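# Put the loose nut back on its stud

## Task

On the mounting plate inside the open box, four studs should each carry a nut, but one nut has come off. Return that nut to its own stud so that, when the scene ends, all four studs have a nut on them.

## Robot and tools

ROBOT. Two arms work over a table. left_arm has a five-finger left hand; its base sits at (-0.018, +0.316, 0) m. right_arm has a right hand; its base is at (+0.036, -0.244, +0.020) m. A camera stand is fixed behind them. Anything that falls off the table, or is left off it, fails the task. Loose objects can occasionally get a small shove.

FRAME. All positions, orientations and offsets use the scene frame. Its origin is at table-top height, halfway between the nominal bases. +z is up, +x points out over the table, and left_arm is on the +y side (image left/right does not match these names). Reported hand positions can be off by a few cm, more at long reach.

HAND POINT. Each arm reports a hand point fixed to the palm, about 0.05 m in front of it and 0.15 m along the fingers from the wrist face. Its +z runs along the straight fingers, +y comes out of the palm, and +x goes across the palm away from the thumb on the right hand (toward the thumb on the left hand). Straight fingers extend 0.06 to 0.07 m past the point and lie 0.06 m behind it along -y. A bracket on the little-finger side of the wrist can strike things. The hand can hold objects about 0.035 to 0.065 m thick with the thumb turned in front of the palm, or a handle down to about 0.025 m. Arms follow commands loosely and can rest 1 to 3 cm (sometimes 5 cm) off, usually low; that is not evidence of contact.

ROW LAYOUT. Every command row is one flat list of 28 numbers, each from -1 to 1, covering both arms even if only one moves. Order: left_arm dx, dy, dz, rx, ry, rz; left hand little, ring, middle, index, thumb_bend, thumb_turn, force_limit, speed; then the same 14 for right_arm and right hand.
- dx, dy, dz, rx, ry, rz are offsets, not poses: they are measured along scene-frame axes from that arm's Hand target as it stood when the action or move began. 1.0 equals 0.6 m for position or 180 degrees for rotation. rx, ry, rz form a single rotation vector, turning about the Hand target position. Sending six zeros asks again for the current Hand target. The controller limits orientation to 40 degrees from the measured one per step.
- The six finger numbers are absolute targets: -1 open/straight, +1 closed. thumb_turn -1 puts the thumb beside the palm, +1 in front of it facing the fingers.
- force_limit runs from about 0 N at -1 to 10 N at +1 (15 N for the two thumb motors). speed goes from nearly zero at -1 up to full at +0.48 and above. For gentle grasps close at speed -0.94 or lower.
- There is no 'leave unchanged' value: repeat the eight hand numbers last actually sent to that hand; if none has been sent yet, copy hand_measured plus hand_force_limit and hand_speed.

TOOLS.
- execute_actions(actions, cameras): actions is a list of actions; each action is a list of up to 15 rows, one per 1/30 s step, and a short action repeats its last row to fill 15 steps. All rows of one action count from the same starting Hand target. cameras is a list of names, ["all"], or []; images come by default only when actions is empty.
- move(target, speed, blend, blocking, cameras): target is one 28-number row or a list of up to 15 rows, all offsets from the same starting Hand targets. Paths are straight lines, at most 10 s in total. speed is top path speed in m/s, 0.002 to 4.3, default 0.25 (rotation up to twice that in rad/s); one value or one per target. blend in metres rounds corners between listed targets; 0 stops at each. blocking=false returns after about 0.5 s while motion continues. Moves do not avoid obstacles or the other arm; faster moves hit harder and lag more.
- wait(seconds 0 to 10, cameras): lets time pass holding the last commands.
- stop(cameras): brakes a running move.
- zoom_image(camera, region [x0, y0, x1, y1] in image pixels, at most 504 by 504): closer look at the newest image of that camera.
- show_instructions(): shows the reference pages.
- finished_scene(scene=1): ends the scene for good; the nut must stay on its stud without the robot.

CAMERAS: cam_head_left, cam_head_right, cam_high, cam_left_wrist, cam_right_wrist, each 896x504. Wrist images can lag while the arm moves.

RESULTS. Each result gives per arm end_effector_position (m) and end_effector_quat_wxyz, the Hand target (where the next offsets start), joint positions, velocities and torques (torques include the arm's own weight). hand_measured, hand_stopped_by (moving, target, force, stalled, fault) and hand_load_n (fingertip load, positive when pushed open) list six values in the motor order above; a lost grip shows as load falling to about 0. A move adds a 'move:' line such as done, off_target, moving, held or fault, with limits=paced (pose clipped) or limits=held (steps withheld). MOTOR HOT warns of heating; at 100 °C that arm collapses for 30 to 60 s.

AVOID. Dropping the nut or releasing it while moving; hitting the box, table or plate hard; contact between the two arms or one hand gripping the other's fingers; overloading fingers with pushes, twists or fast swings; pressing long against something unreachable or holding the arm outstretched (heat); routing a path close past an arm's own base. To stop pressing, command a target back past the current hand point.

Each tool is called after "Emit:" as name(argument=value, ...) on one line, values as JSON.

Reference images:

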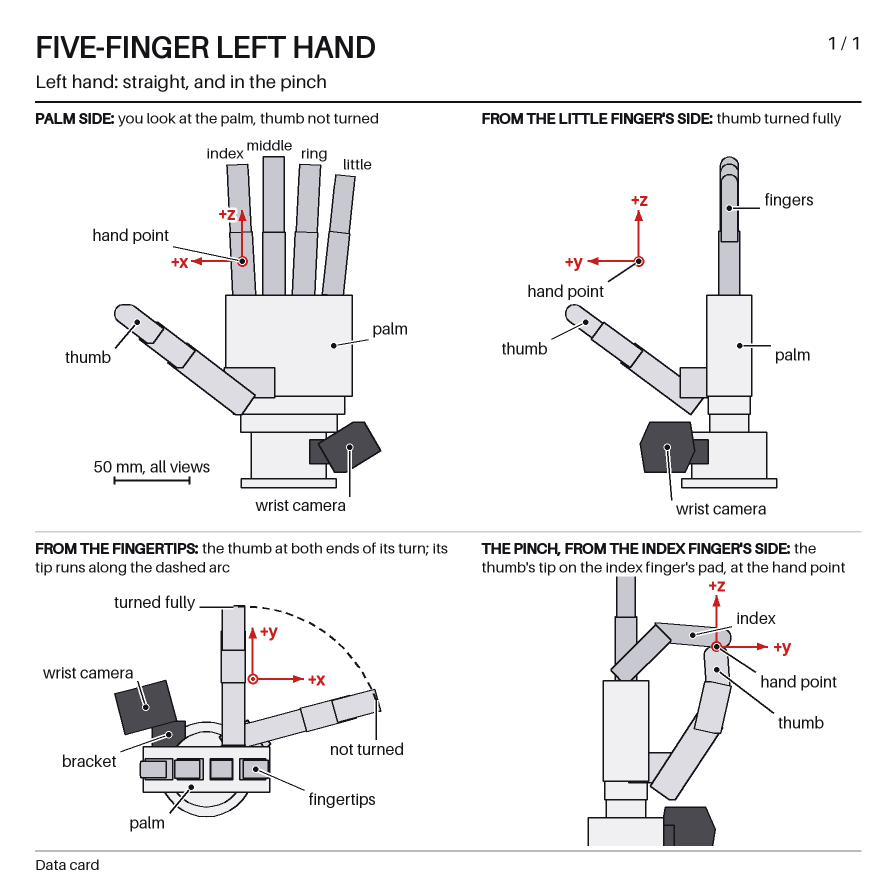

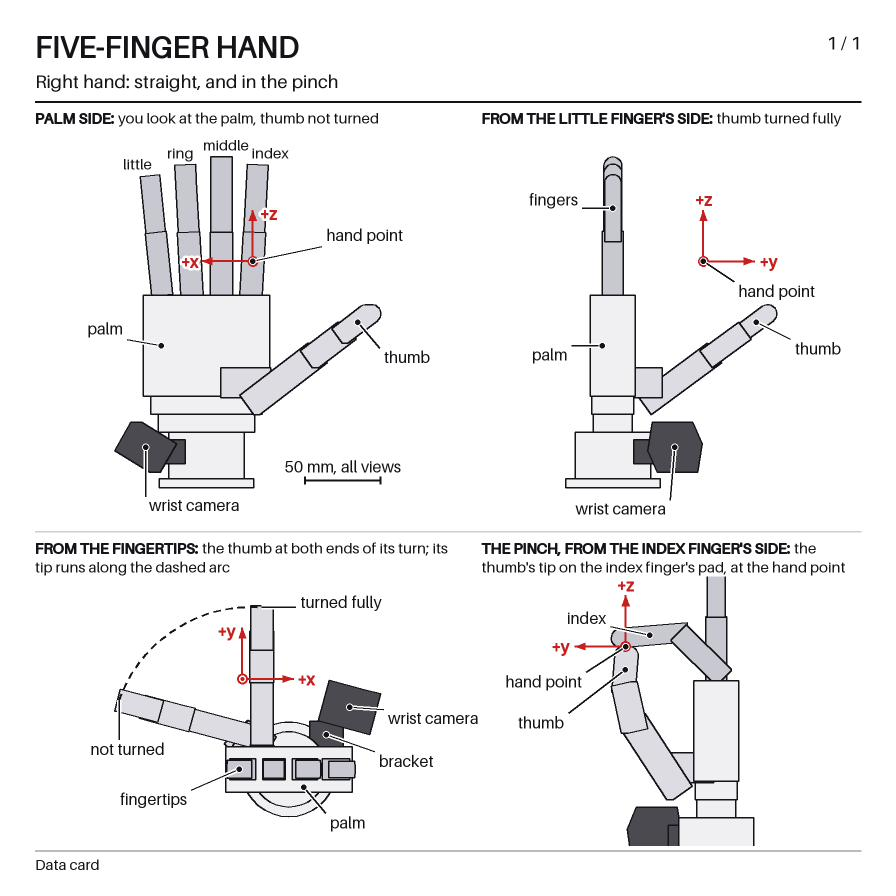

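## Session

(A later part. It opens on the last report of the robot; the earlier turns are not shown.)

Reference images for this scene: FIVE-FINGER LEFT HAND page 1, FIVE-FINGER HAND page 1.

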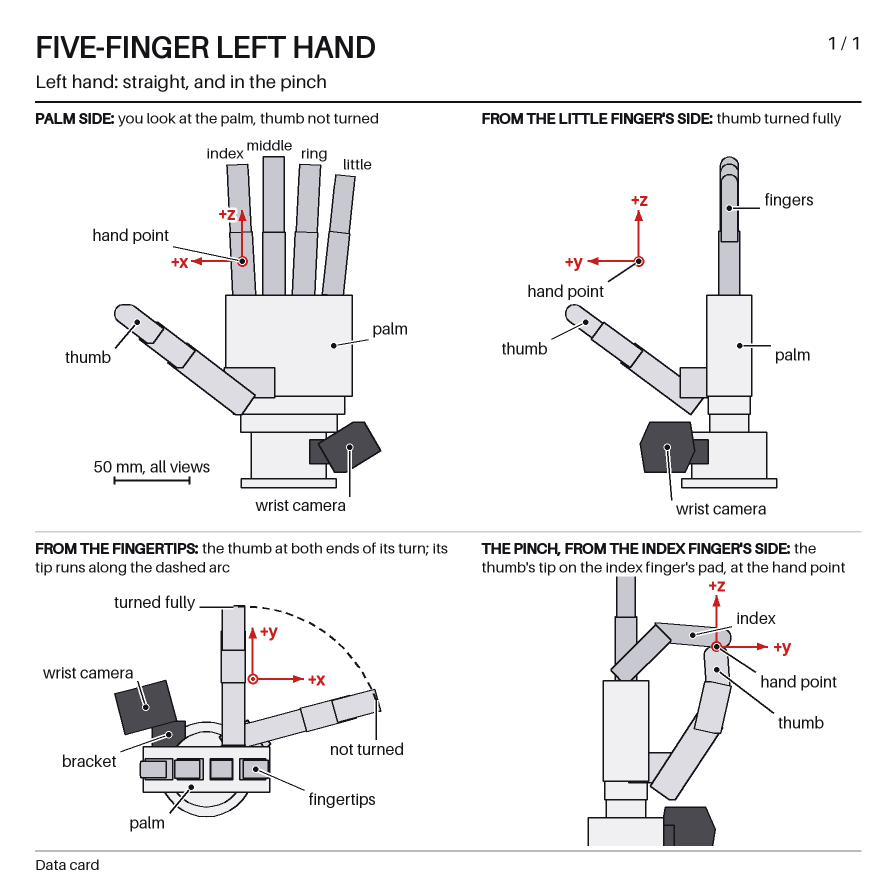

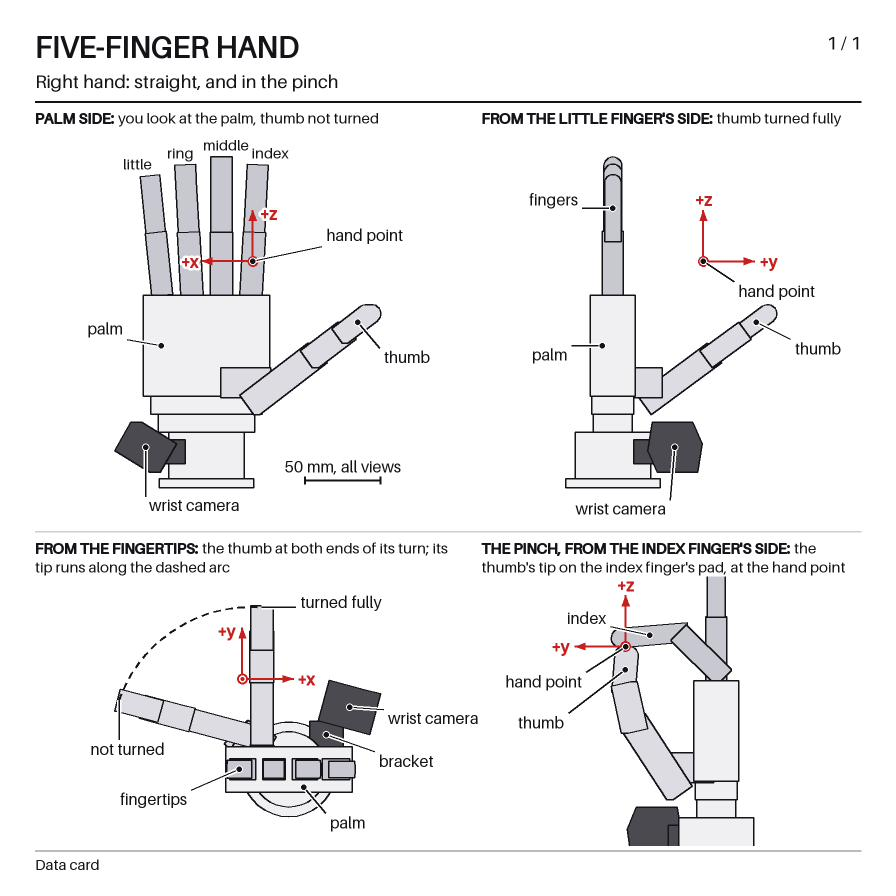

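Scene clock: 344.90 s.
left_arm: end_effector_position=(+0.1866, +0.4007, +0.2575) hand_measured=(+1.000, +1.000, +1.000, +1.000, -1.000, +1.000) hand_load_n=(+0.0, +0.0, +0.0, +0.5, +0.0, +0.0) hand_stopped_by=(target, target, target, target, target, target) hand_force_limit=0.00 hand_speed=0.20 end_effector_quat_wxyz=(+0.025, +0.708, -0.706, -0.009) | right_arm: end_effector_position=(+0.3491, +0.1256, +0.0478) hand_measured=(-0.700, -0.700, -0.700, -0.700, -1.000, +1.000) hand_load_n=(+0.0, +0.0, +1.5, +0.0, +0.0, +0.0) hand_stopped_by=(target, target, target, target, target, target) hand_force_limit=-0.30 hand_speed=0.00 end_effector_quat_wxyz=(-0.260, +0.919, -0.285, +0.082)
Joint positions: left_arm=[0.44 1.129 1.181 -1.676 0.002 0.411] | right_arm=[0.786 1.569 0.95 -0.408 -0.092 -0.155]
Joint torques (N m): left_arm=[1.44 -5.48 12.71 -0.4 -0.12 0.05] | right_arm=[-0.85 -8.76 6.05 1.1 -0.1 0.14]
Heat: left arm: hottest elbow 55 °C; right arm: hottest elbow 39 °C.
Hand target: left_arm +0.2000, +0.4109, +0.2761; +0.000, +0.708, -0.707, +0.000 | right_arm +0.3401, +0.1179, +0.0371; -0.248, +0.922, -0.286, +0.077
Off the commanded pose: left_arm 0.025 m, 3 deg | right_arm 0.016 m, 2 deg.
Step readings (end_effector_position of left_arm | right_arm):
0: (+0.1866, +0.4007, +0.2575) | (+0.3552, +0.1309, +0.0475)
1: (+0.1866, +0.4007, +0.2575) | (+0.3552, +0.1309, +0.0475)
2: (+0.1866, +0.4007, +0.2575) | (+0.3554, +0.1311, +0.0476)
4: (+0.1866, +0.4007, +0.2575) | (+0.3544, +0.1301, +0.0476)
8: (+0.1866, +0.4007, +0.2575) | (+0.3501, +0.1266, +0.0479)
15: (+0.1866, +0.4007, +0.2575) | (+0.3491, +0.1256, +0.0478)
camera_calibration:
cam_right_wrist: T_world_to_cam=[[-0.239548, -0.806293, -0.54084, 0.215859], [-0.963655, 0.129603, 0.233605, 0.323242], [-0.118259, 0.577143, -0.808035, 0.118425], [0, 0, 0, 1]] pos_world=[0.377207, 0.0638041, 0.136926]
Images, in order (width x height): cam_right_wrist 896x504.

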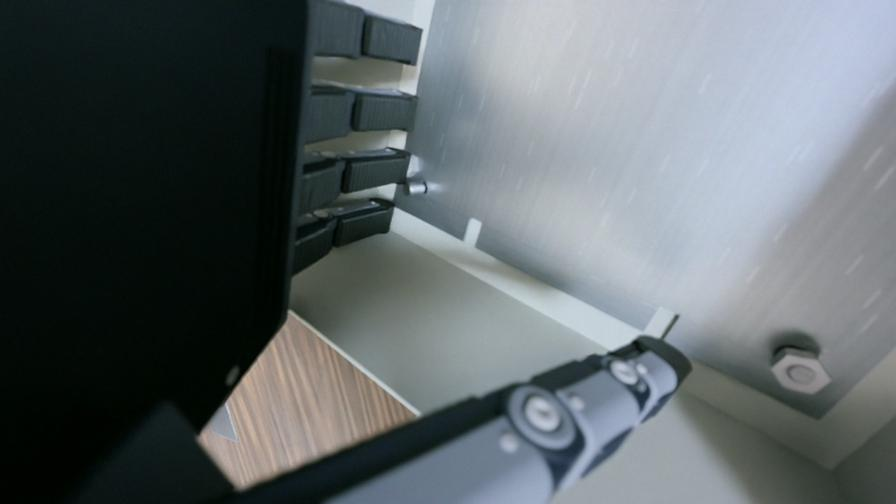

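Emit:
execute_actions(actions=[[[0,0,0,0,0,0,1,1,1,1,-1,1,0,0.2,0.01,-0.0087,0,0,0,0,-0.7,-0.7,-0.7,-0.7,-1,1,-0.3,0],[0,0,0,0,0,0,1,1,1,1,-1,1,0,0.2,0.0202,-0.0174,0,0,0,0,-0.7,-0.7,-0.7,-0.7,-1,1,-0.3,0]]], cameras=["cam_right_wrist"])

Emit:
zoom_image(camera="cam_right_wrist", region=[360, 110, 500, 230])

Scene clock: 346.73 s.
left_arm: end_effector_position=(+0.1866, +0.4007, +0.2575) hand_measured=(+1.000, +1.000, +1.000, +1.000, -1.000, +1.000) hand_load_n=(+0.0, +0.0, +0.0, +0.0, +0.0, +0.0) hand_stopped_by=(target, target, target, target, target, target) hand_force_limit=0.00 hand_speed=0.20 end_effector_quat_wxyz=(+0.025, +0.708, -0.706, -0.009) | right_arm: end_effector_position=(+0.3537, +0.1212, +0.0483) hand_measured=(-0.700, -0.700, -0.700, -0.700, -1.000, +1.000) hand_load_n=(+0.0, +0.0, +1.0, +0.0, +0.0, +0.0) hand_stopped_by=(target, target, target, target, target, target) hand_force_limit=-0.30 hand_speed=0.00 end_effector_quat_wxyz=(-0.263, +0.918, -0.285, +0.077)
Joint positions: left_arm=[0.44 1.129 1.181 -1.676 0.002 0.411] | right_arm=[0.766 1.569 0.95 -0.408 -0.112 -0.168]
Joint torques (N m): left_arm=[0.03 -5.36 12.55 -0.68 -0.09 0.05] | right_arm=[-2.26 -8.59 6.41 0.95 -0.07 0]
Heat: left arm: hottest elbow 55 °C; right arm: hottest elbow 38 °C.
Hand target: left_arm +0.2000, +0.4109, +0.2761; +0.000, +0.708, -0.707, +0.000 | right_arm +0.3522, +0.1075, +0.0371; -0.248, +0.922, -0.286, +0.077
Off the commanded pose: left_arm 0.025 m, 3 deg | right_arm 0.018 m, 2 deg.
Step readings (end_effector_position of left_arm | right_arm):
0: (+0.1866, +0.4007, +0.2575) | (+0.3491, +0.1256, +0.0478)
1: (+0.1866, +0.4007, +0.2575) | (+0.3491, +0.1256, +0.0478)
2: (+0.1866, +0.4007, +0.2575) | (+0.3491, +0.1256, +0.0478)
4: (+0.1866, +0.4007, +0.2575) | (+0.3497, +0.1251, +0.0478)
8: (+0.1866, +0.4007, +0.2575) | (+0.3528, +0.1222, +0.0481)
15: (+0.1866, +0.4007, +0.2575) | (+0.3537, +0.1213, +0.0483)
camera_calibration:
cam_right_wrist: T_world_to_cam=[[-0.242066, -0.802026, -0.546038, 0.21433], [-0.962262, 0.126335, 0.241022, 0.327578], [-0.124322, 0.583775, -0.802341, 0.122967], [0, 0, 0, 1]] pos_world=[0.382386, 0.0587289, 0.13674]
Images, in order (width x height): cam_right_wrist 896x504.

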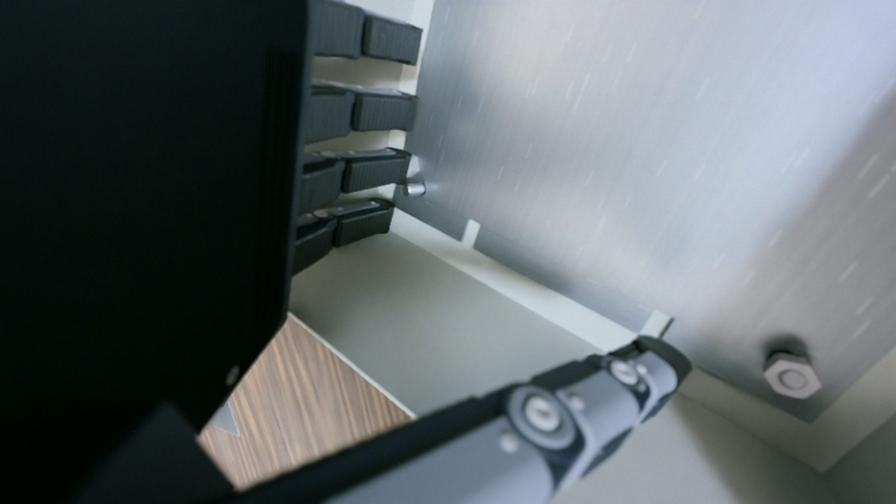

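Scaled by 3.600 from the camera's 896x504 image, which has a finer 1280x720 frame.

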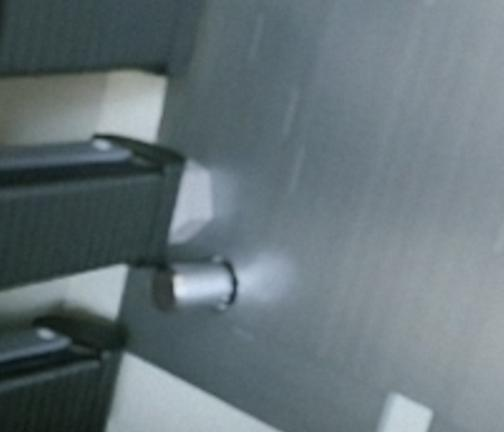

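Emit:
execute_actions(actions=[[[0,0,0,0,0,0,1,1,1,1,-1,1,0,0.2,0,0,0,0,0,0,-0.7,-0.7,-0.7,1,-1,1,-0.6,-0.2]],[[0,0,0,0,0,0,1,1,1,1,-1,1,0,0.2,0,0,0,0,0,0,-0.7,-0.7,-0.7,1,-1,1,-0.6,-0.2]]], cameras=["cam_right_wrist"])

Emit:
zoom_image(camera="cam_right_wrist", region=[360, 110, 500, 230])

Scene clock: 348.77 s.
left_arm: end_effector_position=(+0.1866, +0.4007, +0.2575) hand_measured=(+1.000, +1.000, +1.000, +1.000, -1.000, +1.000) hand_load_n=(+0.0, +0.0, +0.0, +0.0, +0.0, +0.0) hand_stopped_by=(target, target, target, target, target, target) hand_force_limit=0.00 hand_speed=0.20 end_effector_quat_wxyz=(+0.025, +0.708, -0.706, -0.009) | right_arm: end_effector_position=(+0.3537, +0.1212, +0.0483) hand_measured=(-0.700, -0.700, -0.700, +1.000, -1.000, +1.000) hand_load_n=(+0.0, -0.5, +1.0, +0.0, +0.0, +0.0) hand_stopped_by=(target, target, target, target, target, target) hand_force_limit=-0.60 hand_speed=-0.20 end_effector_quat_wxyz=(-0.263, +0.918, -0.285, +0.077)
Joint positions: left_arm=[0.44 1.129 1.181 -1.676 0.002 0.411] | right_arm=[0.766 1.569 0.95 -0.408 -0.112 -0.168]
Joint torques (N m): left_arm=[-0.21 -5.6 12.44 -0.47 -0.09 0.07] | right_arm=[-2.26 -8.59 6.41 0.95 -0.06 -0.04]
Heat: left arm: hottest elbow 55 °C; right arm: hottest elbow 38 °C.
Hand target: left_arm +0.2000, +0.4109, +0.2761; +0.000, +0.708, -0.707, +0.000 | right_arm +0.3522, +0.1075, +0.0371; -0.248, +0.922, -0.286, +0.077
Off the commanded pose: left_arm 0.025 m, 3 deg | right_arm 0.018 m, 2 deg.
Step readings (end_effector_position of left_arm | right_arm):
0: (+0.1866, +0.4007, +0.2575) | (+0.3537, +0.1212, +0.0483)
1: (+0.1866, +0.4007, +0.2575) | (+0.3537, +0.1212, +0.0483)
2: (+0.1866, +0.4007, +0.2575) | (+0.3537, +0.1212, +0.0483)
4: (+0.1866, +0.4007, +0.2575) | (+0.3537, +0.1212, +0.0483)
8: (+0.1866, +0.4007, +0.2575) | (+0.3537, +0.1212, +0.0483)
15: (+0.1866, +0.4007, +0.2575) | (+0.3537, +0.1212, +0.0483)
16: (+0.1866, +0.4007, +0.2575) | (+0.3537, +0.1212, +0.0483)
17: (+0.1866, +0.4007, +0.2575) | (+0.3537, +0.1212, +0.0483)
19: (+0.1866, +0.4007, +0.2575) | (+0.3537, +0.1212, +0.0483)
23: (+0.1866, +0.4007, +0.2575) | (+0.3537, +0.1212, +0.0483)
30: (+0.1866, +0.4007, +0.2575) | (+0.3537, +0.1212, +0.0483)
camera_calibration:
cam_right_wrist: T_world_to_cam=[[-0.242066, -0.802026, -0.546038, 0.21433], [-0.962262, 0.126335, 0.241022, 0.327578], [-0.124322, 0.583775, -0.802341, 0.122967], [0, 0, 0, 1]] pos_world=[0.382386, 0.0587289, 0.13674]
Images, in order (width x height): cam_right_wrist 896x504.

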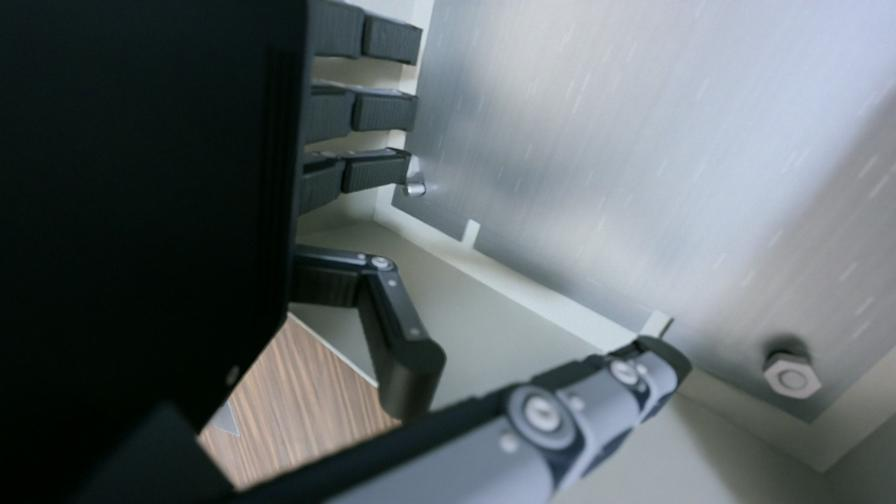

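Scaled by 3.600 from the camera's 896x504 image, which has a finer 1280x720 frame.

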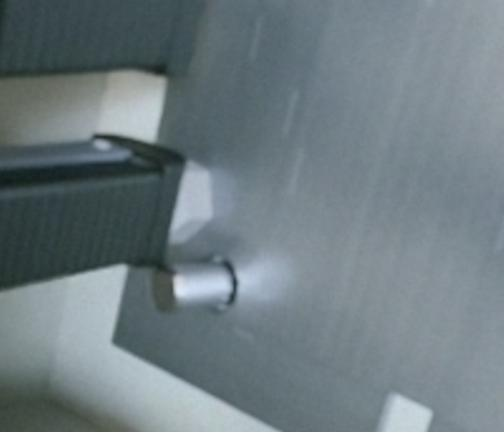

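Emit:
execute_actions(actions=[[[0,0,0,0,0,0,1,1,1,1,-1,1,0,0.2,0.003,-0.0027,0,0,0,0,-0.7,-0.7,-0.7,1,-1,1,-0.6,-0.2],[0,0,0,0,0,0,1,1,1,1,-1,1,0,0.2,0.0063,-0.0054,0,0,0,0,-0.7,-0.7,-0.7,1,-1,1,-0.6,-0.2]]], cameras=["cam_right_wrist"])

Emit:
zoom_image(camera="cam_right_wrist", region=[360, 110, 500, 230])

Scene clock: 350.07 s.
left_arm: end_effector_position=(+0.1866, +0.4007, +0.2575) hand_measured=(+1.000, +1.000, +1.000, +1.000, -1.000, +1.000) hand_load_n=(+0.0, +0.0, +0.0, +0.0, +0.0, +0.0) hand_stopped_by=(target, target, target, target, target, target) hand_force_limit=0.00 hand_speed=0.20 end_effector_quat_wxyz=(+0.025, +0.708, -0.706, -0.009) | right_arm: end_effector_position=(+0.3569, +0.1181, +0.0483) hand_measured=(-0.700, -0.700, -0.700, +1.000, -1.000, +1.000) hand_load_n=(+0.0, +0.5, +0.5, +0.0, +0.0, +0.0) hand_stopped_by=(target, target, target, target, target, target) hand_force_limit=-0.60 hand_speed=-0.20 end_effector_quat_wxyz=(-0.263, +0.919, -0.284, +0.078)
Joint positions: left_arm=[0.44 1.129 1.181 -1.676 0.002 0.411] | right_arm=[0.756 1.569 0.95 -0.408 -0.118 -0.178]
Joint torques (N m): left_arm=[0.26 -5.6 12.68 -0.51 -0.1 0.12] | right_arm=[-2.37 -8.47 6.54 0.88 -0.06 -0.04]
Heat: left arm: hottest elbow 55 °C; right arm: hottest elbow 38 °C.
Hand target: left_arm +0.2000, +0.4109, +0.2761; +0.000, +0.708, -0.707, +0.000 | right_arm +0.3560, +0.1042, +0.0371; -0.248, +0.922, -0.286, +0.077
Off the commanded pose: left_arm 0.025 m, 3 deg | right_arm 0.018 m, 2 deg.
Step readings (end_effector_position of left_arm | right_arm):
0: (+0.1866, +0.4007, +0.2575) | (+0.3537, +0.1212, +0.0483)
1: (+0.1866, +0.4007, +0.2575) | (+0.3537, +0.1212, +0.0483)
2: (+0.1866, +0.4007, +0.2575) | (+0.3538, +0.1211, +0.0483)
4: (+0.1866, +0.4007, +0.2575) | (+0.3539, +0.1209, +0.0484)
8: (+0.1866, +0.4007, +0.2575) | (+0.3557, +0.1192, +0.0484)
15: (+0.1866, +0.4007, +0.2575) | (+0.3569, +0.1181, +0.0484)
camera_calibration:
cam_right_wrist: T_world_to_cam=[[-0.239922, -0.802121, -0.546845, 0.211854], [-0.962756, 0.124264, 0.240125, 0.331584], [-0.124656, 0.58409, -0.80206, 0.125318], [0, 0, 0, 1]] pos_world=[0.385685, 0.0555316, 0.136742]
Images, in order (width x height): cam_right_wrist 896x504.

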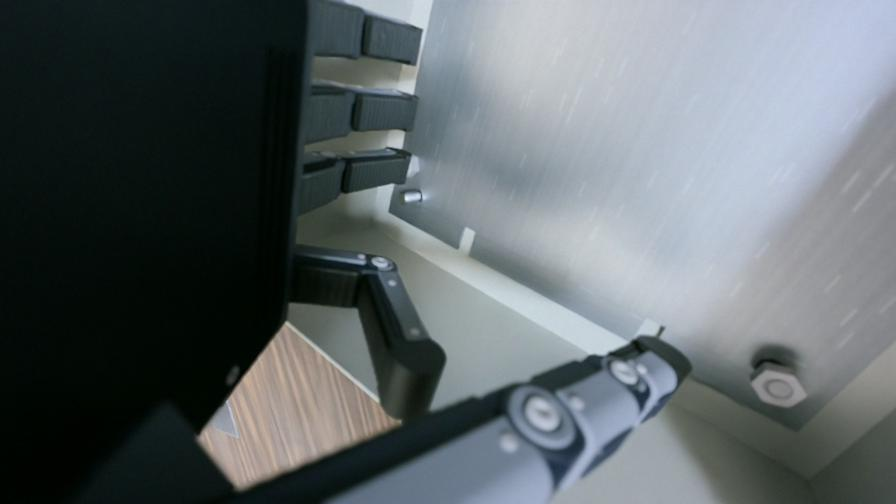

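Scaled by 3.600 from the camera's 896x504 image, which has a finer 1280x720 frame.

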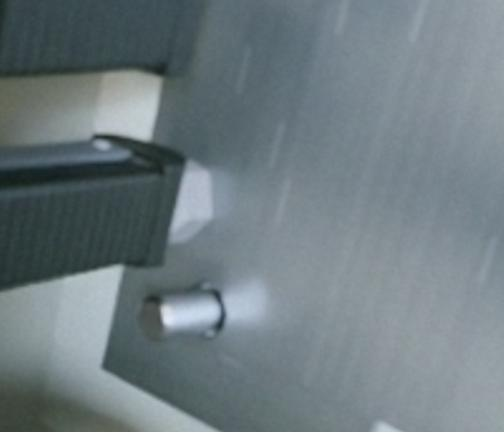

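Emit:
execute_actions(actions=[[[0,0,0,0,0,0,1,1,1,1,-1,1,0,0.2,-0.0038,-0.0055,0,0,0,0,-0.7,-0.7,-0.7,1,-1,1,-0.6,-0.2],[0,0,0,0,0,0,1,1,1,1,-1,1,0,0.2,-0.0076,-0.011,0,0,0,0,-0.7,-0.7,-0.7,1,-1,1,-0.6,-0.2],[0,0,0,0,0,0,1,1,1,1,-1,1,0,0.2,-0.0113,-0.0165,0,0,0,0,-0.7,-0.7,-0.7,1,-1,1,-0.6,-0.2]]], cameras=["cam_right_wrist"])

Emit:
zoom_image(camera="cam_right_wrist", region=[360, 110, 500, 230])

Scene clock: 351.07 s.
left_arm: end_effector_position=(+0.1866, +0.4007, +0.2575) hand_measured=(+1.000, +1.000, +1.000, +1.000, -1.000, +1.000) hand_load_n=(+0.0, +0.0, +0.0, +0.0, +0.0, +0.0) hand_stopped_by=(target, target, target, target, target, target) hand_force_limit=0.00 hand_speed=0.20 end_effector_quat_wxyz=(+0.025, +0.708, -0.706, -0.009) | right_arm: end_effector_position=(+0.3514, +0.1087, +0.0480) hand_measured=(-0.700, -0.700, -0.700, +1.000, -1.000, +1.000) hand_load_n=(+0.0, +0.0, +2.0, +0.5, +0.0, +0.0) hand_stopped_by=(target, target, target, target, target, target) hand_force_limit=-0.60 hand_speed=-0.20 end_effector_quat_wxyz=(-0.261, +0.919, -0.285, +0.077)
Joint positions: left_arm=[0.44 1.129 1.181 -1.676 0.002 0.411] | right_arm=[0.749 1.547 0.924 -0.408 -0.121 -0.183]
Joint torques (N m): left_arm=[-0.09 -5.89 12.53 -0.43 -0.16 0.12] | right_arm=[-2.26 -8.53 6.02 1.07 -0.07 -0.04]
Heat: left arm: hottest elbow 55 °C; right arm: hottest elbow 38 °C.
Hand target: left_arm +0.2000, +0.4109, +0.2761; +0.000, +0.708, -0.707, +0.000 | right_arm +0.3492, +0.0943, +0.0371; -0.248, +0.922, -0.286, +0.077
Off the commanded pose: left_arm 0.025 m, 3 deg | right_arm 0.018 m, 2 deg.
Step readings (end_effector_position of left_arm | right_arm):
0: (+0.1866, +0.4007, +0.2575) | (+0.3569, +0.1181, +0.0483)
1: (+0.1866, +0.4007, +0.2575) | (+0.3569, +0.1181, +0.0483)
2: (+0.1866, +0.4007, +0.2575) | (+0.3567, +0.1178, +0.0480)
4: (+0.1866, +0.4007, +0.2575) | (+0.3560, +0.1167, +0.0477)
8: (+0.1866, +0.4007, +0.2575) | (+0.3529, +0.1115, +0.0480)
15: (+0.1866, +0.4007, +0.2575) | (+0.3513, +0.1088, +0.0480)
camera_calibration:
cam_right_wrist: T_world_to_cam=[[-0.242704, -0.80319, -0.54404, 0.203809], [-0.961842, 0.126214, 0.242757, 0.326788], [-0.126314, 0.582198, -0.803175, 0.130589], [0, 0, 0, 1]] pos_world=[0.380279, 0.0464237, 0.136436]
Images, in order (width x height): cam_right_wrist 896x504.

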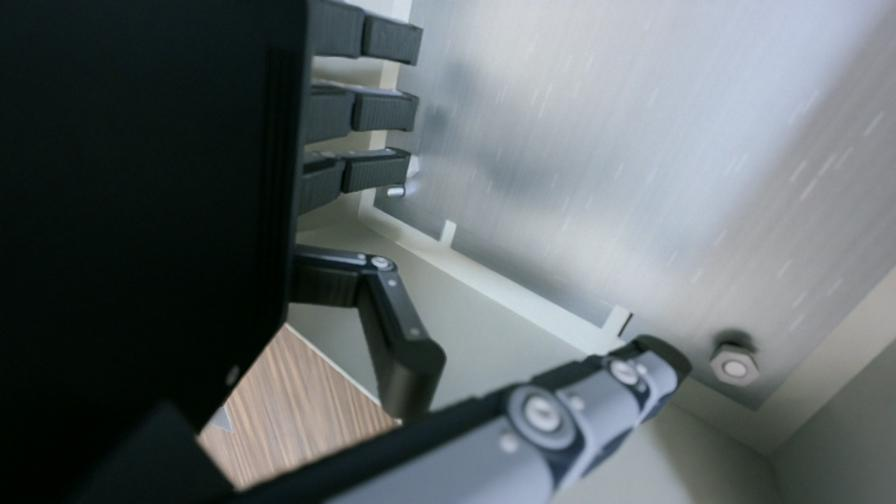

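Scaled by 3.600 from the camera's 896x504 image, which has a finer 1280x720 frame.

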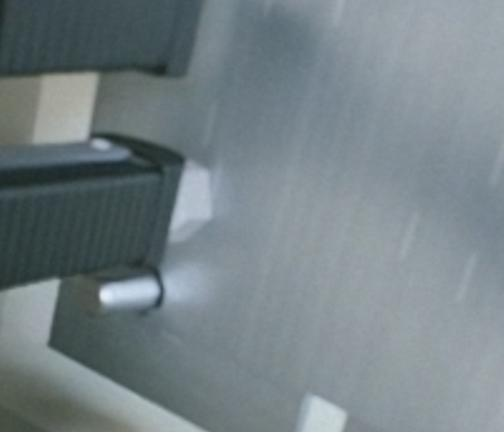

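Emit:
move(target=[0,0,0,0,0,0,1,1,1,1,-1,1,0,0.2,0.0,0.0,0.13,0,0,0,-0.7,-0.7,-0.7,1,-1,1,-0.6,-0.2], speed=0.1, cameras=["cam_right_wrist"])

Emit:
zoom_image(camera="cam_right_wrist", region=[360, 90, 560, 260])

Scene clock: 353.57 s.
left_arm: end_effector_position=(+0.1866, +0.4007, +0.2575) hand_measured=(+1.000, +1.000, +1.000, +1.000, -1.000, +1.000) hand_load_n=(+0.0, +0.5, +0.0, +0.0, +0.0, +0.0) hand_stopped_by=(target, target, target, target, target, target) hand_force_limit=0.00 hand_speed=0.20 end_effector_quat_wxyz=(+0.025, +0.708, -0.706, -0.009) | right_arm: end_effector_position=(+0.3279, +0.0828, +0.0892) hand_measured=(-0.700, -0.700, -0.700, +1.000, -1.000, +1.000) hand_load_n=(+0.0, +0.0, +0.0, +0.0, +0.0, +0.0) hand_stopped_by=(target, target, target, target, target, target) hand_force_limit=-0.60 hand_speed=-0.20 end_effector_quat_wxyz=(-0.221, +0.929, -0.292, +0.061)
Joint positions: left_arm=[0.44 1.129 1.181 -1.676 0.002 0.411] | right_arm=[0.748 1.445 0.957 -0.632 -0.11 -0.186]
Joint torques (N m): left_arm=[1.03 -5.54 12.63 -0.54 -0.1 0.09] | right_arm=[-2.2 -8.88 12.45 0.9 -0.04 -0.02]
Heat: left arm: hottest elbow 55 °C; right arm: hottest elbow 38 °C.
Hand target: left_arm +0.2000, +0.4109, +0.2761; +0.000, +0.708, -0.707, +0.000 | right_arm +0.3492, +0.0944, +0.1152; -0.248, +0.922, -0.286, +0.077
Off the commanded pose: left_arm 0.025 m, 3 deg | right_arm 0.035 m, 4 deg.
move: off_target (left_arm, right_arm)
camera_calibration:
cam_right_wrist: T_world_to_cam=[[-0.275117, -0.836975, -0.473057, 0.206857], [-0.946073, 0.148148, 0.288094, 0.286429], [-0.171045, 0.526806, -0.832598, 0.197755], [0, 0, 0, 1]] pos_world=[0.361718, 0.0265214, 0.179987]
Images, in order (width x height): cam_right_wrist 896x504.

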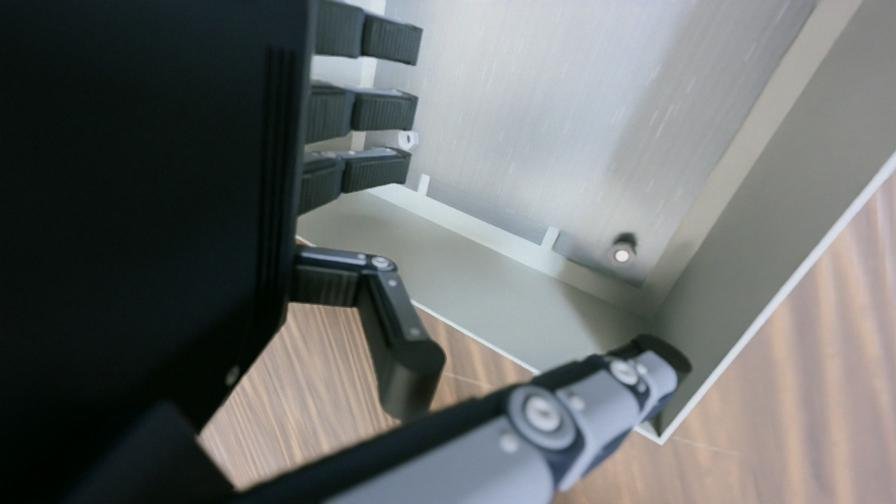

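Scaled by 2.520 from the camera's 896x504 image, which has a finer 1280x720 frame.

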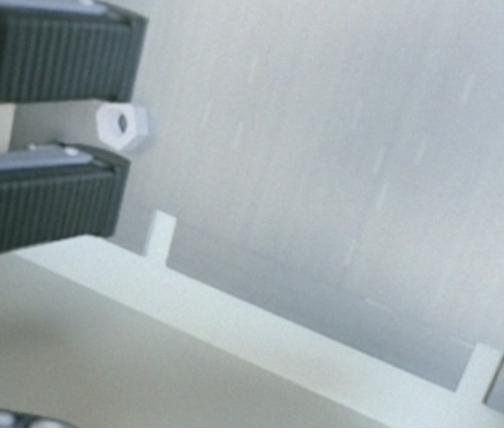

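Emit:
wait(seconds=0.3, cameras=["cam_right_wrist"])

Emit:
zoom_image(camera="cam_right_wrist", region=[340, 60, 680, 300])

Scene clock: 354.27 s.
left_arm: end_effector_position=(+0.1866, +0.4007, +0.2575) hand_measured=(+1.000, +1.000, +1.000, +1.000, -1.000, +1.000) hand_load_n=(+0.0, +0.0, +0.0, +0.0, +0.0, +0.0) hand_stopped_by=(target, target, target, target, target, target) hand_force_limit=0.00 hand_speed=0.20 end_effector_quat_wxyz=(+0.025, +0.708, -0.706, -0.009) | right_arm: end_effector_position=(+0.3279, +0.0828, +0.0892) hand_measured=(-0.700, -0.700, -0.700, +1.000, -1.000, +1.000) hand_load_n=(+0.0, -0.5, +0.0, +0.0, +0.0, +0.0) hand_stopped_by=(target, target, target, target, target, target) hand_force_limit=-0.60 hand_speed=-0.20 end_effector_quat_wxyz=(-0.221, +0.929, -0.292, +0.061)
Joint positions: left_arm=[0.44 1.129 1.181 -1.676 0.002 0.411] | right_arm=[0.748 1.445 0.957 -0.632 -0.11 -0.186]
Joint torques (N m): left_arm=[1.03 -5.77 12.48 -0.62 -0.14 0.09] | right_arm=[-2.2 -8.88 12.45 0.87 -0.05 -0.01]
Heat: left arm: hottest elbow 55 °C; right arm: hottest elbow 38 °C.
Hand target: left_arm +0.2000, +0.4109, +0.2761; +0.000, +0.708, -0.707, +0.000 | right_arm +0.3492, +0.0944, +0.1152; -0.248, +0.922, -0.286, +0.077
Off the commanded pose: left_arm 0.025 m, 3 deg | right_arm 0.035 m, 4 deg.
wait: 0.30 s; at rest from the start
camera_calibration:
cam_right_wrist: T_world_to_cam=[[-0.275117, -0.836975, -0.473057, 0.206857], [-0.946073, 0.148148, 0.288094, 0.286429], [-0.171045, 0.526806, -0.832598, 0.197755], [0, 0, 0, 1]] pos_world=[0.361718, 0.0265214, 0.179987]
Images, in order (width x height): cam_right_wrist 896x504.

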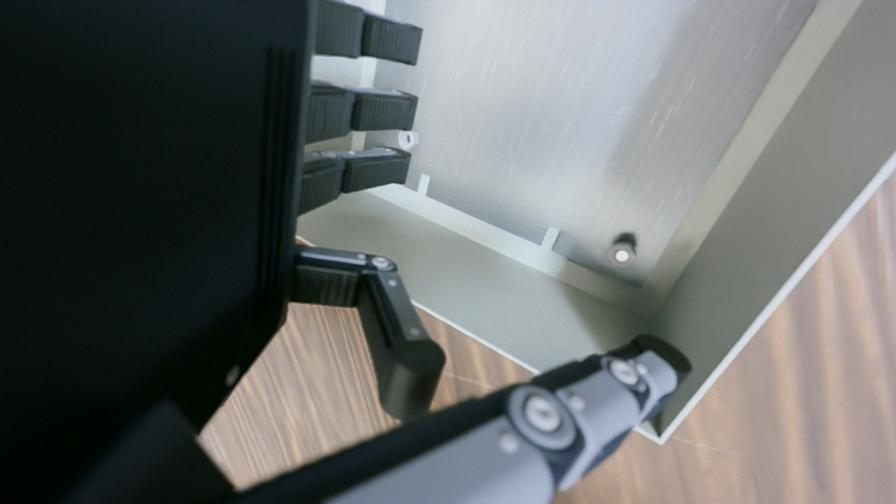

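Scaled by 1.482 from the camera's 896x504 image, which has a finer 1280x720 frame.

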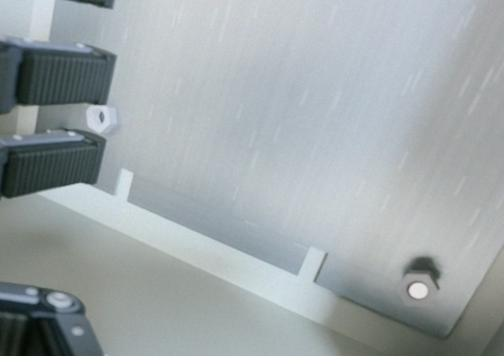

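Emit:
zoom_image(camera="cam_right_wrist", region=[385, 115, 435, 165])

Scaled by 10.080 from the camera's 896x504 image, which has a finer 1280x720 frame.

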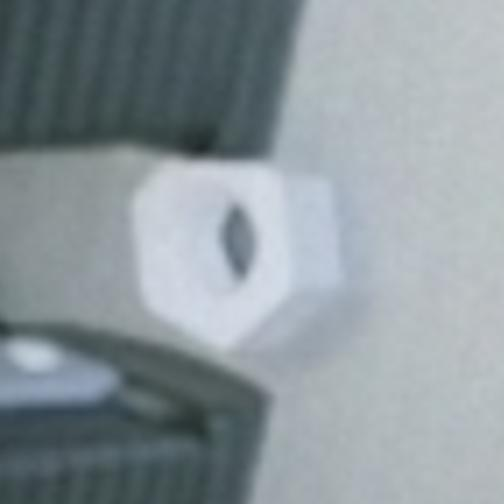

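Emit:
move(target=[[0,0,0,0,0,0,1,1,1,1,-1,1,0,0.2,0,0,0.075,0,0,0,1,1,0.41,1,-0.35,0.45,-0.3,-0.2],[0,0,0,0,0,0,1,1,1,1,-1,1,0,0.2,0.1097,0.0977,0.05,-0.0097,0.022,-0.3531,1,1,0.41,1,-0.35,0.45,-0.3,-0.2]], speed=[0.1, 0.3], cameras=["cam_right_wrist"])

Emit:
zoom_image(camera="cam_right_wrist", region=[420, 120, 680, 360])

Scene clock: 366.77 s.
left_arm: end_effector_position=(+0.1866, +0.4007, +0.2575) hand_measured=(+1.000, +1.000, +1.000, +1.000, -1.000, +1.000) hand_load_n=(+0.0, +0.0, +0.0, +0.0, +0.0, +0.0) hand_stopped_by=(target, target, target, target, target, target) hand_force_limit=0.00 hand_speed=0.20 end_effector_quat_wxyz=(+0.025, +0.708, -0.706, -0.009) | right_arm: end_effector_position=(+0.4039, +0.1336, +0.1312) hand_measured=(+1.000, +1.000, +0.410, +1.000, -0.350, +0.450) hand_load_n=(+0.0, +0.0, +0.0, +0.0, +0.0, +0.0) hand_stopped_by=(target, target, target, target, target, target) hand_force_limit=-0.30 hand_speed=-0.20 end_effector_quat_wxyz=(+0.129, -0.641, +0.737, -0.169)
Joint positions: left_arm=[0.44 1.129 1.181 -1.676 0.002 0.411] | right_arm=[0.809 1.628 1.31 -1.017 0.361 0.908]
Joint torques (N m): left_arm=[-0.21 -6.01 12.56 -0.35 -0.14 0.06] | right_arm=[-0.09 -9.11 13 0.58 0.32 0.16]
Heat: left arm: hottest elbow 56 °C; right arm: hottest elbow 39 °C.
Hand target: left_arm +0.2000, +0.4109, +0.2761; +0.000, +0.708, -0.707, +0.000 | right_arm +0.4150, +0.1530, +0.1451; +0.147, -0.639, +0.736, -0.170
Off the commanded pose: left_arm 0.025 m, 3 deg | right_arm 0.026 m, 2 deg.
move: off_target (left_arm, right_arm)
camera_calibration:
cam_right_wrist: T_world_to_cam=[[-0.891022, -0.141928, -0.431203, 0.44053], [-0.275378, 0.92413, 0.26486, -0.0327654], [0.360897, 0.35474, -0.862504, 0.0310266], [0, 0, 0, 1]] pos_world=[0.372301, 0.0817965, 0.225396]
Images, in order (width x height): cam_right_wrist 896x504.

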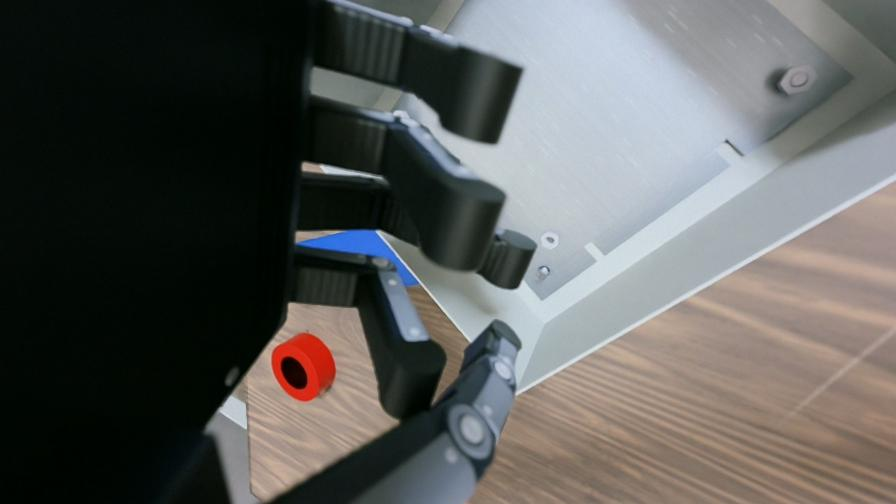

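Scaled by 1.938 from the camera's 896x504 image, which has a finer 1280x720 frame.

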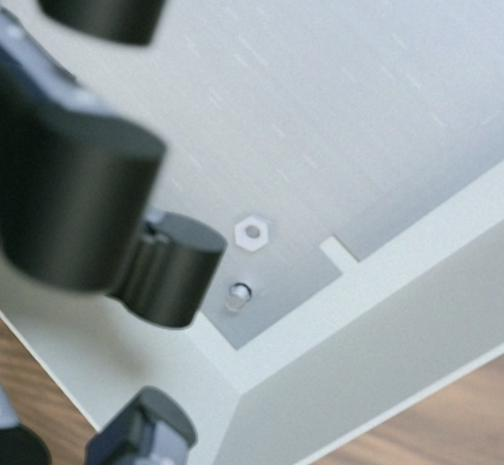

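Emit:
move(target=[0,0,0,0,0,0,1,1,1,1,-1,1,0,0.2,-0.008,-0.02,0,0,0,-0.333,1,1,0.41,1,-0.35,0.45,-0.3,-0.2], cameras=["cam_right_wrist"])

Scene clock: 373.37 s.
left_arm: end_effector_position=(+0.1866, +0.4007, +0.2575) hand_measured=(+1.000, +1.000, +1.000, +1.000, -1.000, +1.000) hand_load_n=(+0.0, +0.0, +0.0, +0.0, +0.0, +0.0) hand_stopped_by=(target, target, target, target, target, target) hand_force_limit=0.00 hand_speed=0.20 end_effector_quat_wxyz=(+0.025, +0.708, -0.706, -0.009) | right_arm: end_effector_position=(+0.4039, +0.1244, +0.1356) hand_measured=(+1.000, +1.000, +0.410, +1.000, -0.350, +0.450) hand_load_n=(+0.0, +0.0, +0.0, +0.0, +0.0, +0.0) hand_stopped_by=(target, target, target, target, target, target) hand_force_limit=-0.30 hand_speed=-0.20 end_effector_quat_wxyz=(+0.032, -0.189, +0.956, -0.223)
Joint positions: left_arm=[0.44 1.129 1.181 -1.676 0.002 0.411] | right_arm=[0.861 1.76 1.492 -1.545 0.39 2.092]
Joint torques (N m): left_arm=[0.38 -5.89 12.49 -0.51 -0.1 0.03] | right_arm=[-0.15 -9.99 12.05 -0.14 0.11 0.16]
Heat: left arm: hottest elbow 56 °C; right arm: hottest elbow 40 °C.
Hand target: left_arm +0.2000, +0.4109, +0.2761; +0.000, +0.708, -0.707, +0.000 | right_arm +0.4102, +0.1409, +0.1450; +0.042, -0.186, +0.957, -0.221
Off the commanded pose: left_arm 0.025 m, 3 deg | right_arm 0.020 m, 1 deg.
joint sent to its limit (right arm) — joint 6 (wrist roll), upper limit. The joint targets still meet the commanded pose.
move: off_target (left_arm, right_arm)
camera_calibration:
cam_right_wrist: T_world_to_cam=[[-0.567512, 0.685944, -0.455424, 0.210739], [0.654353, 0.711469, 0.25619, -0.373415], [0.499752, -0.152617, -0.852617, 0.0437485], [0, 0, 0, 1]] pos_world=[0.342079, 0.127795, 0.228941]
Images, in order (width x height): cam_right_wrist 896x504.

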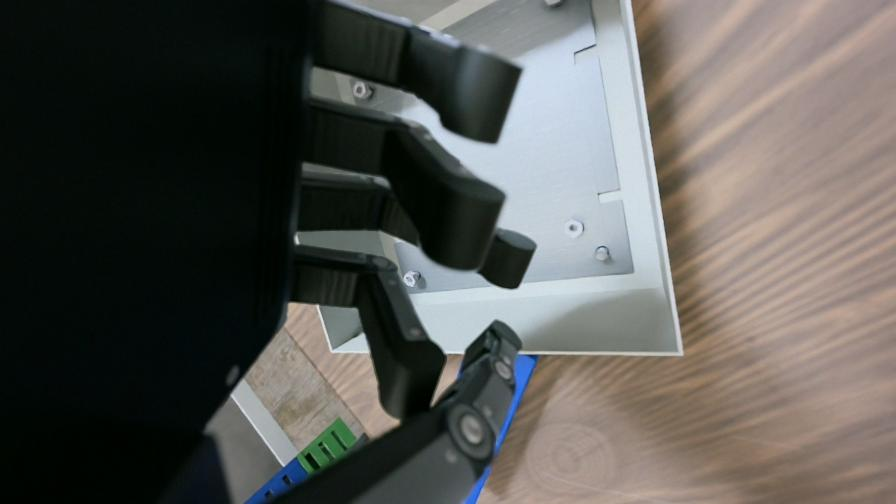

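Emit:
zoom_image(camera="cam_right_wrist", region=[460, 160, 700, 360])

Scaled by 2.100 from the camera's 896x504 image, which has a finer 1280x720 frame.

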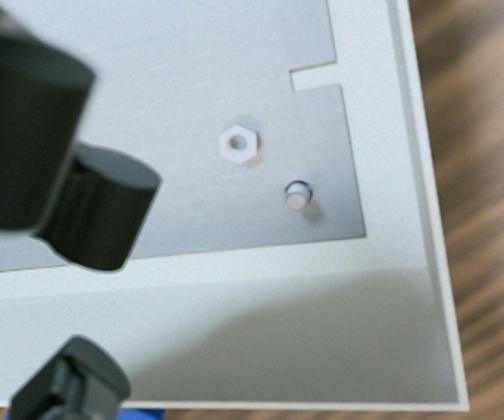

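Emit:
zoom_image(camera="cam_right_wrist", region=[545, 205, 635, 280])

Scaled by 5.600 from the camera's 896x504 image, which has a finer 1280x720 frame.

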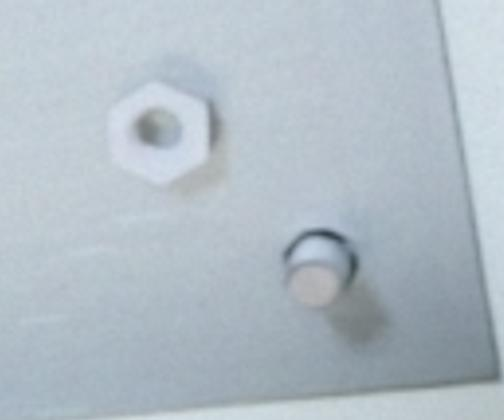

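Emit:
move(target=[0,0,0,0,0,0,1,1,1,1,-1,1,0,0.2,0.008,0.012,-0.117,0,0,0,1,1,0.41,1,-0.35,0.45,-0.3,-0.2], speed=0.1, cameras=["cam_right_wrist"])

Scene clock: 376.23 s.
left_arm: end_effector_position=(+0.1866, +0.4007, +0.2575) hand_measured=(+1.000, +1.000, +1.000, +1.000, -1.000, +1.000) hand_load_n=(+0.0, +0.0, +0.0, +0.0, +0.0, +0.0) hand_stopped_by=(target, target, target, target, target, target) hand_force_limit=0.00 hand_speed=0.20 end_effector_quat_wxyz=(+0.025, +0.708, -0.706, -0.009) | right_arm: end_effector_position=(+0.4203, +0.1443, +0.0828) hand_measured=(+1.000, +1.000, +0.410, +1.000, -0.350, +0.450) hand_load_n=(+0.0, +0.0, +0.0, +0.0, +0.0, -0.5) hand_stopped_by=(target, target, target, target, target, target) hand_force_limit=-0.30 hand_speed=-0.20 end_effector_quat_wxyz=(+0.044, -0.186, +0.958, -0.213)
Joint positions: left_arm=[0.44 1.129 1.181 -1.676 0.002 0.411] | right_arm=[0.861 1.844 1.467 -1.402 0.39 2.092]
Joint torques (N m): left_arm=[-0.32 -6.3 12.52 -0.39 -0.09 0.07] | right_arm=[-0.03 -11.11 7.49 0.44 0.12 0.17]
Heat: left arm: hottest elbow 56 °C; right arm: hottest elbow 40 °C.
Hand target: left_arm +0.2000, +0.4109, +0.2761; +0.000, +0.708, -0.707, +0.000 | right_arm +0.4150, +0.1483, +0.0751; +0.043, -0.186, +0.957, -0.220
Off the commanded pose: left_arm 0.025 m, 3 deg | right_arm 0.010 m, 1 deg.
joint sent to its limit (right arm) — joint 6 (wrist roll), upper limit. The joint targets still meet the commanded pose.
move: off_target (left_arm)
camera_calibration:
cam_right_wrist: T_world_to_cam=[[-0.558283, 0.696921, -0.450134, 0.176525], [0.647902, 0.705123, 0.288142, -0.383686], [0.518212, -0.130778, -0.845194, -0.017955], [0, 0, 0, 1]] pos_world=[0.356446, 0.145173, 0.17484]
Images, in order (width x height): cam_right_wrist 896x504.

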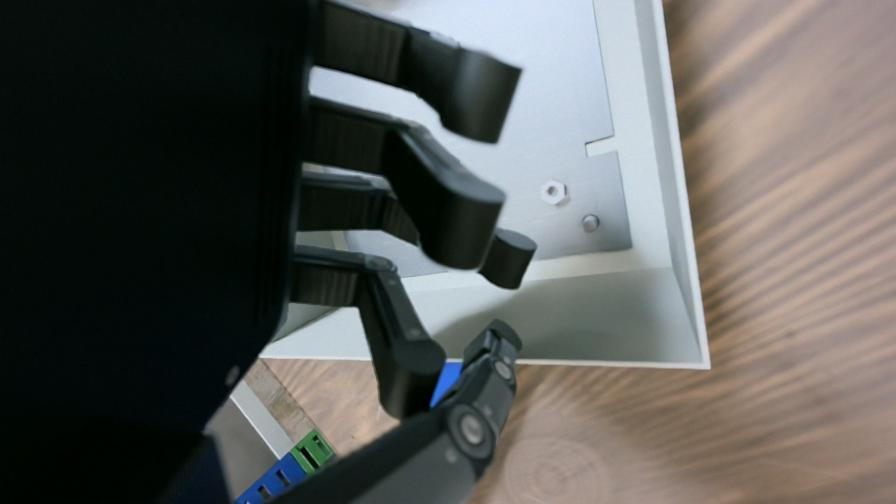

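Emit:
move(target=[0,0,0,0,0,0,1,1,1,1,-1,1,0,0.2,-0.0212,-0.0168,-0.01,0,0,0,1,1,0.41,1,-0.35,0.45,-0.3,-0.2], speed=0.1)

Emit:
execute_actions(actions=[], cameras=["cam_right_wrist"])

Scene clock: 377.83 s.
left_arm: end_effector_position=(+0.1866, +0.4007, +0.2575) hand_measured=(+1.000, +1.000, +1.000, +1.000, -1.000, +1.000) hand_load_n=(+0.0, +0.0, +0.5, +0.0, -0.5, +0.0) hand_stopped_by=(target, target, target, target, target, target) hand_force_limit=0.00 hand_speed=0.20 end_effector_quat_wxyz=(+0.025, +0.708, -0.706, -0.009) | right_arm: end_effector_position=(+0.4068, +0.1337, +0.0615) hand_measured=(+1.000, +1.000, +0.410, +1.000, -0.350, +0.450) hand_load_n=(+0.5, +0.0, +0.5, +0.0, +0.0, +0.0) hand_stopped_by=(target, target, target, target, target, target) hand_force_limit=-0.30 hand_speed=-0.20 end_effector_quat_wxyz=(+0.033, -0.191, +0.956, -0.221)
Joint positions: left_arm=[0.44 1.129 1.181 -1.676 0.002 0.411] | right_arm=[0.867 1.844 1.407 -1.37 0.387 2.092]
Joint torques (N m): left_arm=[0.09 -5.95 12.59 -0.2 -0.11 0.04] | right_arm=[-0.09 -13.04 6.98 0.39 0.11 0.17]
Heat: left arm: hottest elbow 56 °C; right arm: hottest elbow 40 °C.
Hand target: left_arm +0.2000, +0.4109, +0.2761; +0.000, +0.708, -0.707, +0.000 | right_arm +0.4023, +0.1381, +0.0690; +0.042, -0.186, +0.957, -0.220
Off the commanded pose: left_arm 0.025 m, 3 deg | right_arm 0.010 m, 1 deg.
joint sent to its limit (right arm) — joint 6 (wrist roll), upper limit. The joint targets still meet the commanded pose.
move: off_target (left_arm)

Scene clock: 377.83 s.
left_arm: end_effector_position=(+0.1866, +0.4007, +0.2575) hand_measured=(+1.000, +1.000, +1.000, +1.000, -1.000, +1.000) hand_load_n=(+0.0, +0.0, +0.5, +0.0, -0.5, +0.0) hand_stopped_by=(target, target, target, target, target, target) hand_force_limit=0.00 hand_speed=0.20 end_effector_quat_wxyz=(+0.025, +0.708, -0.706, -0.009) | right_arm: end_effector_position=(+0.4068, +0.1337, +0.0615) hand_measured=(+1.000, +1.000, +0.410, +1.000, -0.350, +0.450) hand_load_n=(+0.5, +0.0, +0.5, +0.0, +0.0, +0.0) hand_stopped_by=(target, target, target, target, target, target) hand_force_limit=-0.30 hand_speed=-0.20 end_effector_quat_wxyz=(+0.033, -0.191, +0.956, -0.221)
Joint positions: left_arm=[0.44 1.129 1.181 -1.676 0.002 0.411] | right_arm=[0.867 1.844 1.407 -1.37 0.387 2.092]
Joint velocities: within noise
Joint torques (N m): left_arm=[0.09 -5.95 12.59 -0.2 -0.11 0.04] | right_arm=[-0.09 -13.04 6.98 0.39 0.11 0.17]
Heat: left arm: hottest elbow 56 °C; right arm: hottest elbow 40 °C.
Hand target: left_arm +0.2000, +0.4109, +0.2761; +0.000, +0.708, -0.707, +0.000 | right_arm +0.4023, +0.1381, +0.0690; +0.042, -0.186, +0.957, -0.220
Off the commanded pose: left_arm 0.025 m, 3 deg | right_arm 0.010 m, 1 deg.
camera_calibration:
cam_right_wrist: T_world_to_cam=[[-0.570801, 0.685417, -0.452095, 0.173496], [0.650319, 0.713527, 0.260698, -0.361848], [0.501269, -0.145199, -0.853022, -0.0210244], [0, 0, 0, 1]] pos_world=[0.344888, 0.136219, 0.154836]
Images, in order (width x height): cam_right_wrist 896x504.

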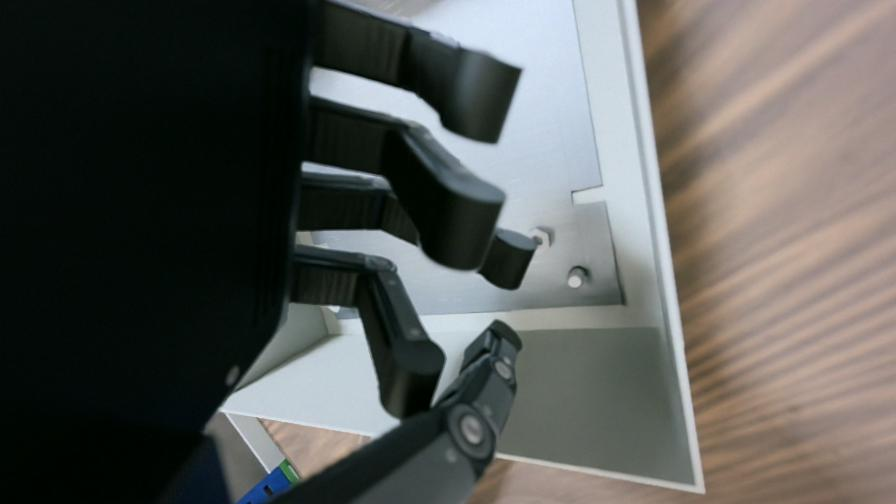

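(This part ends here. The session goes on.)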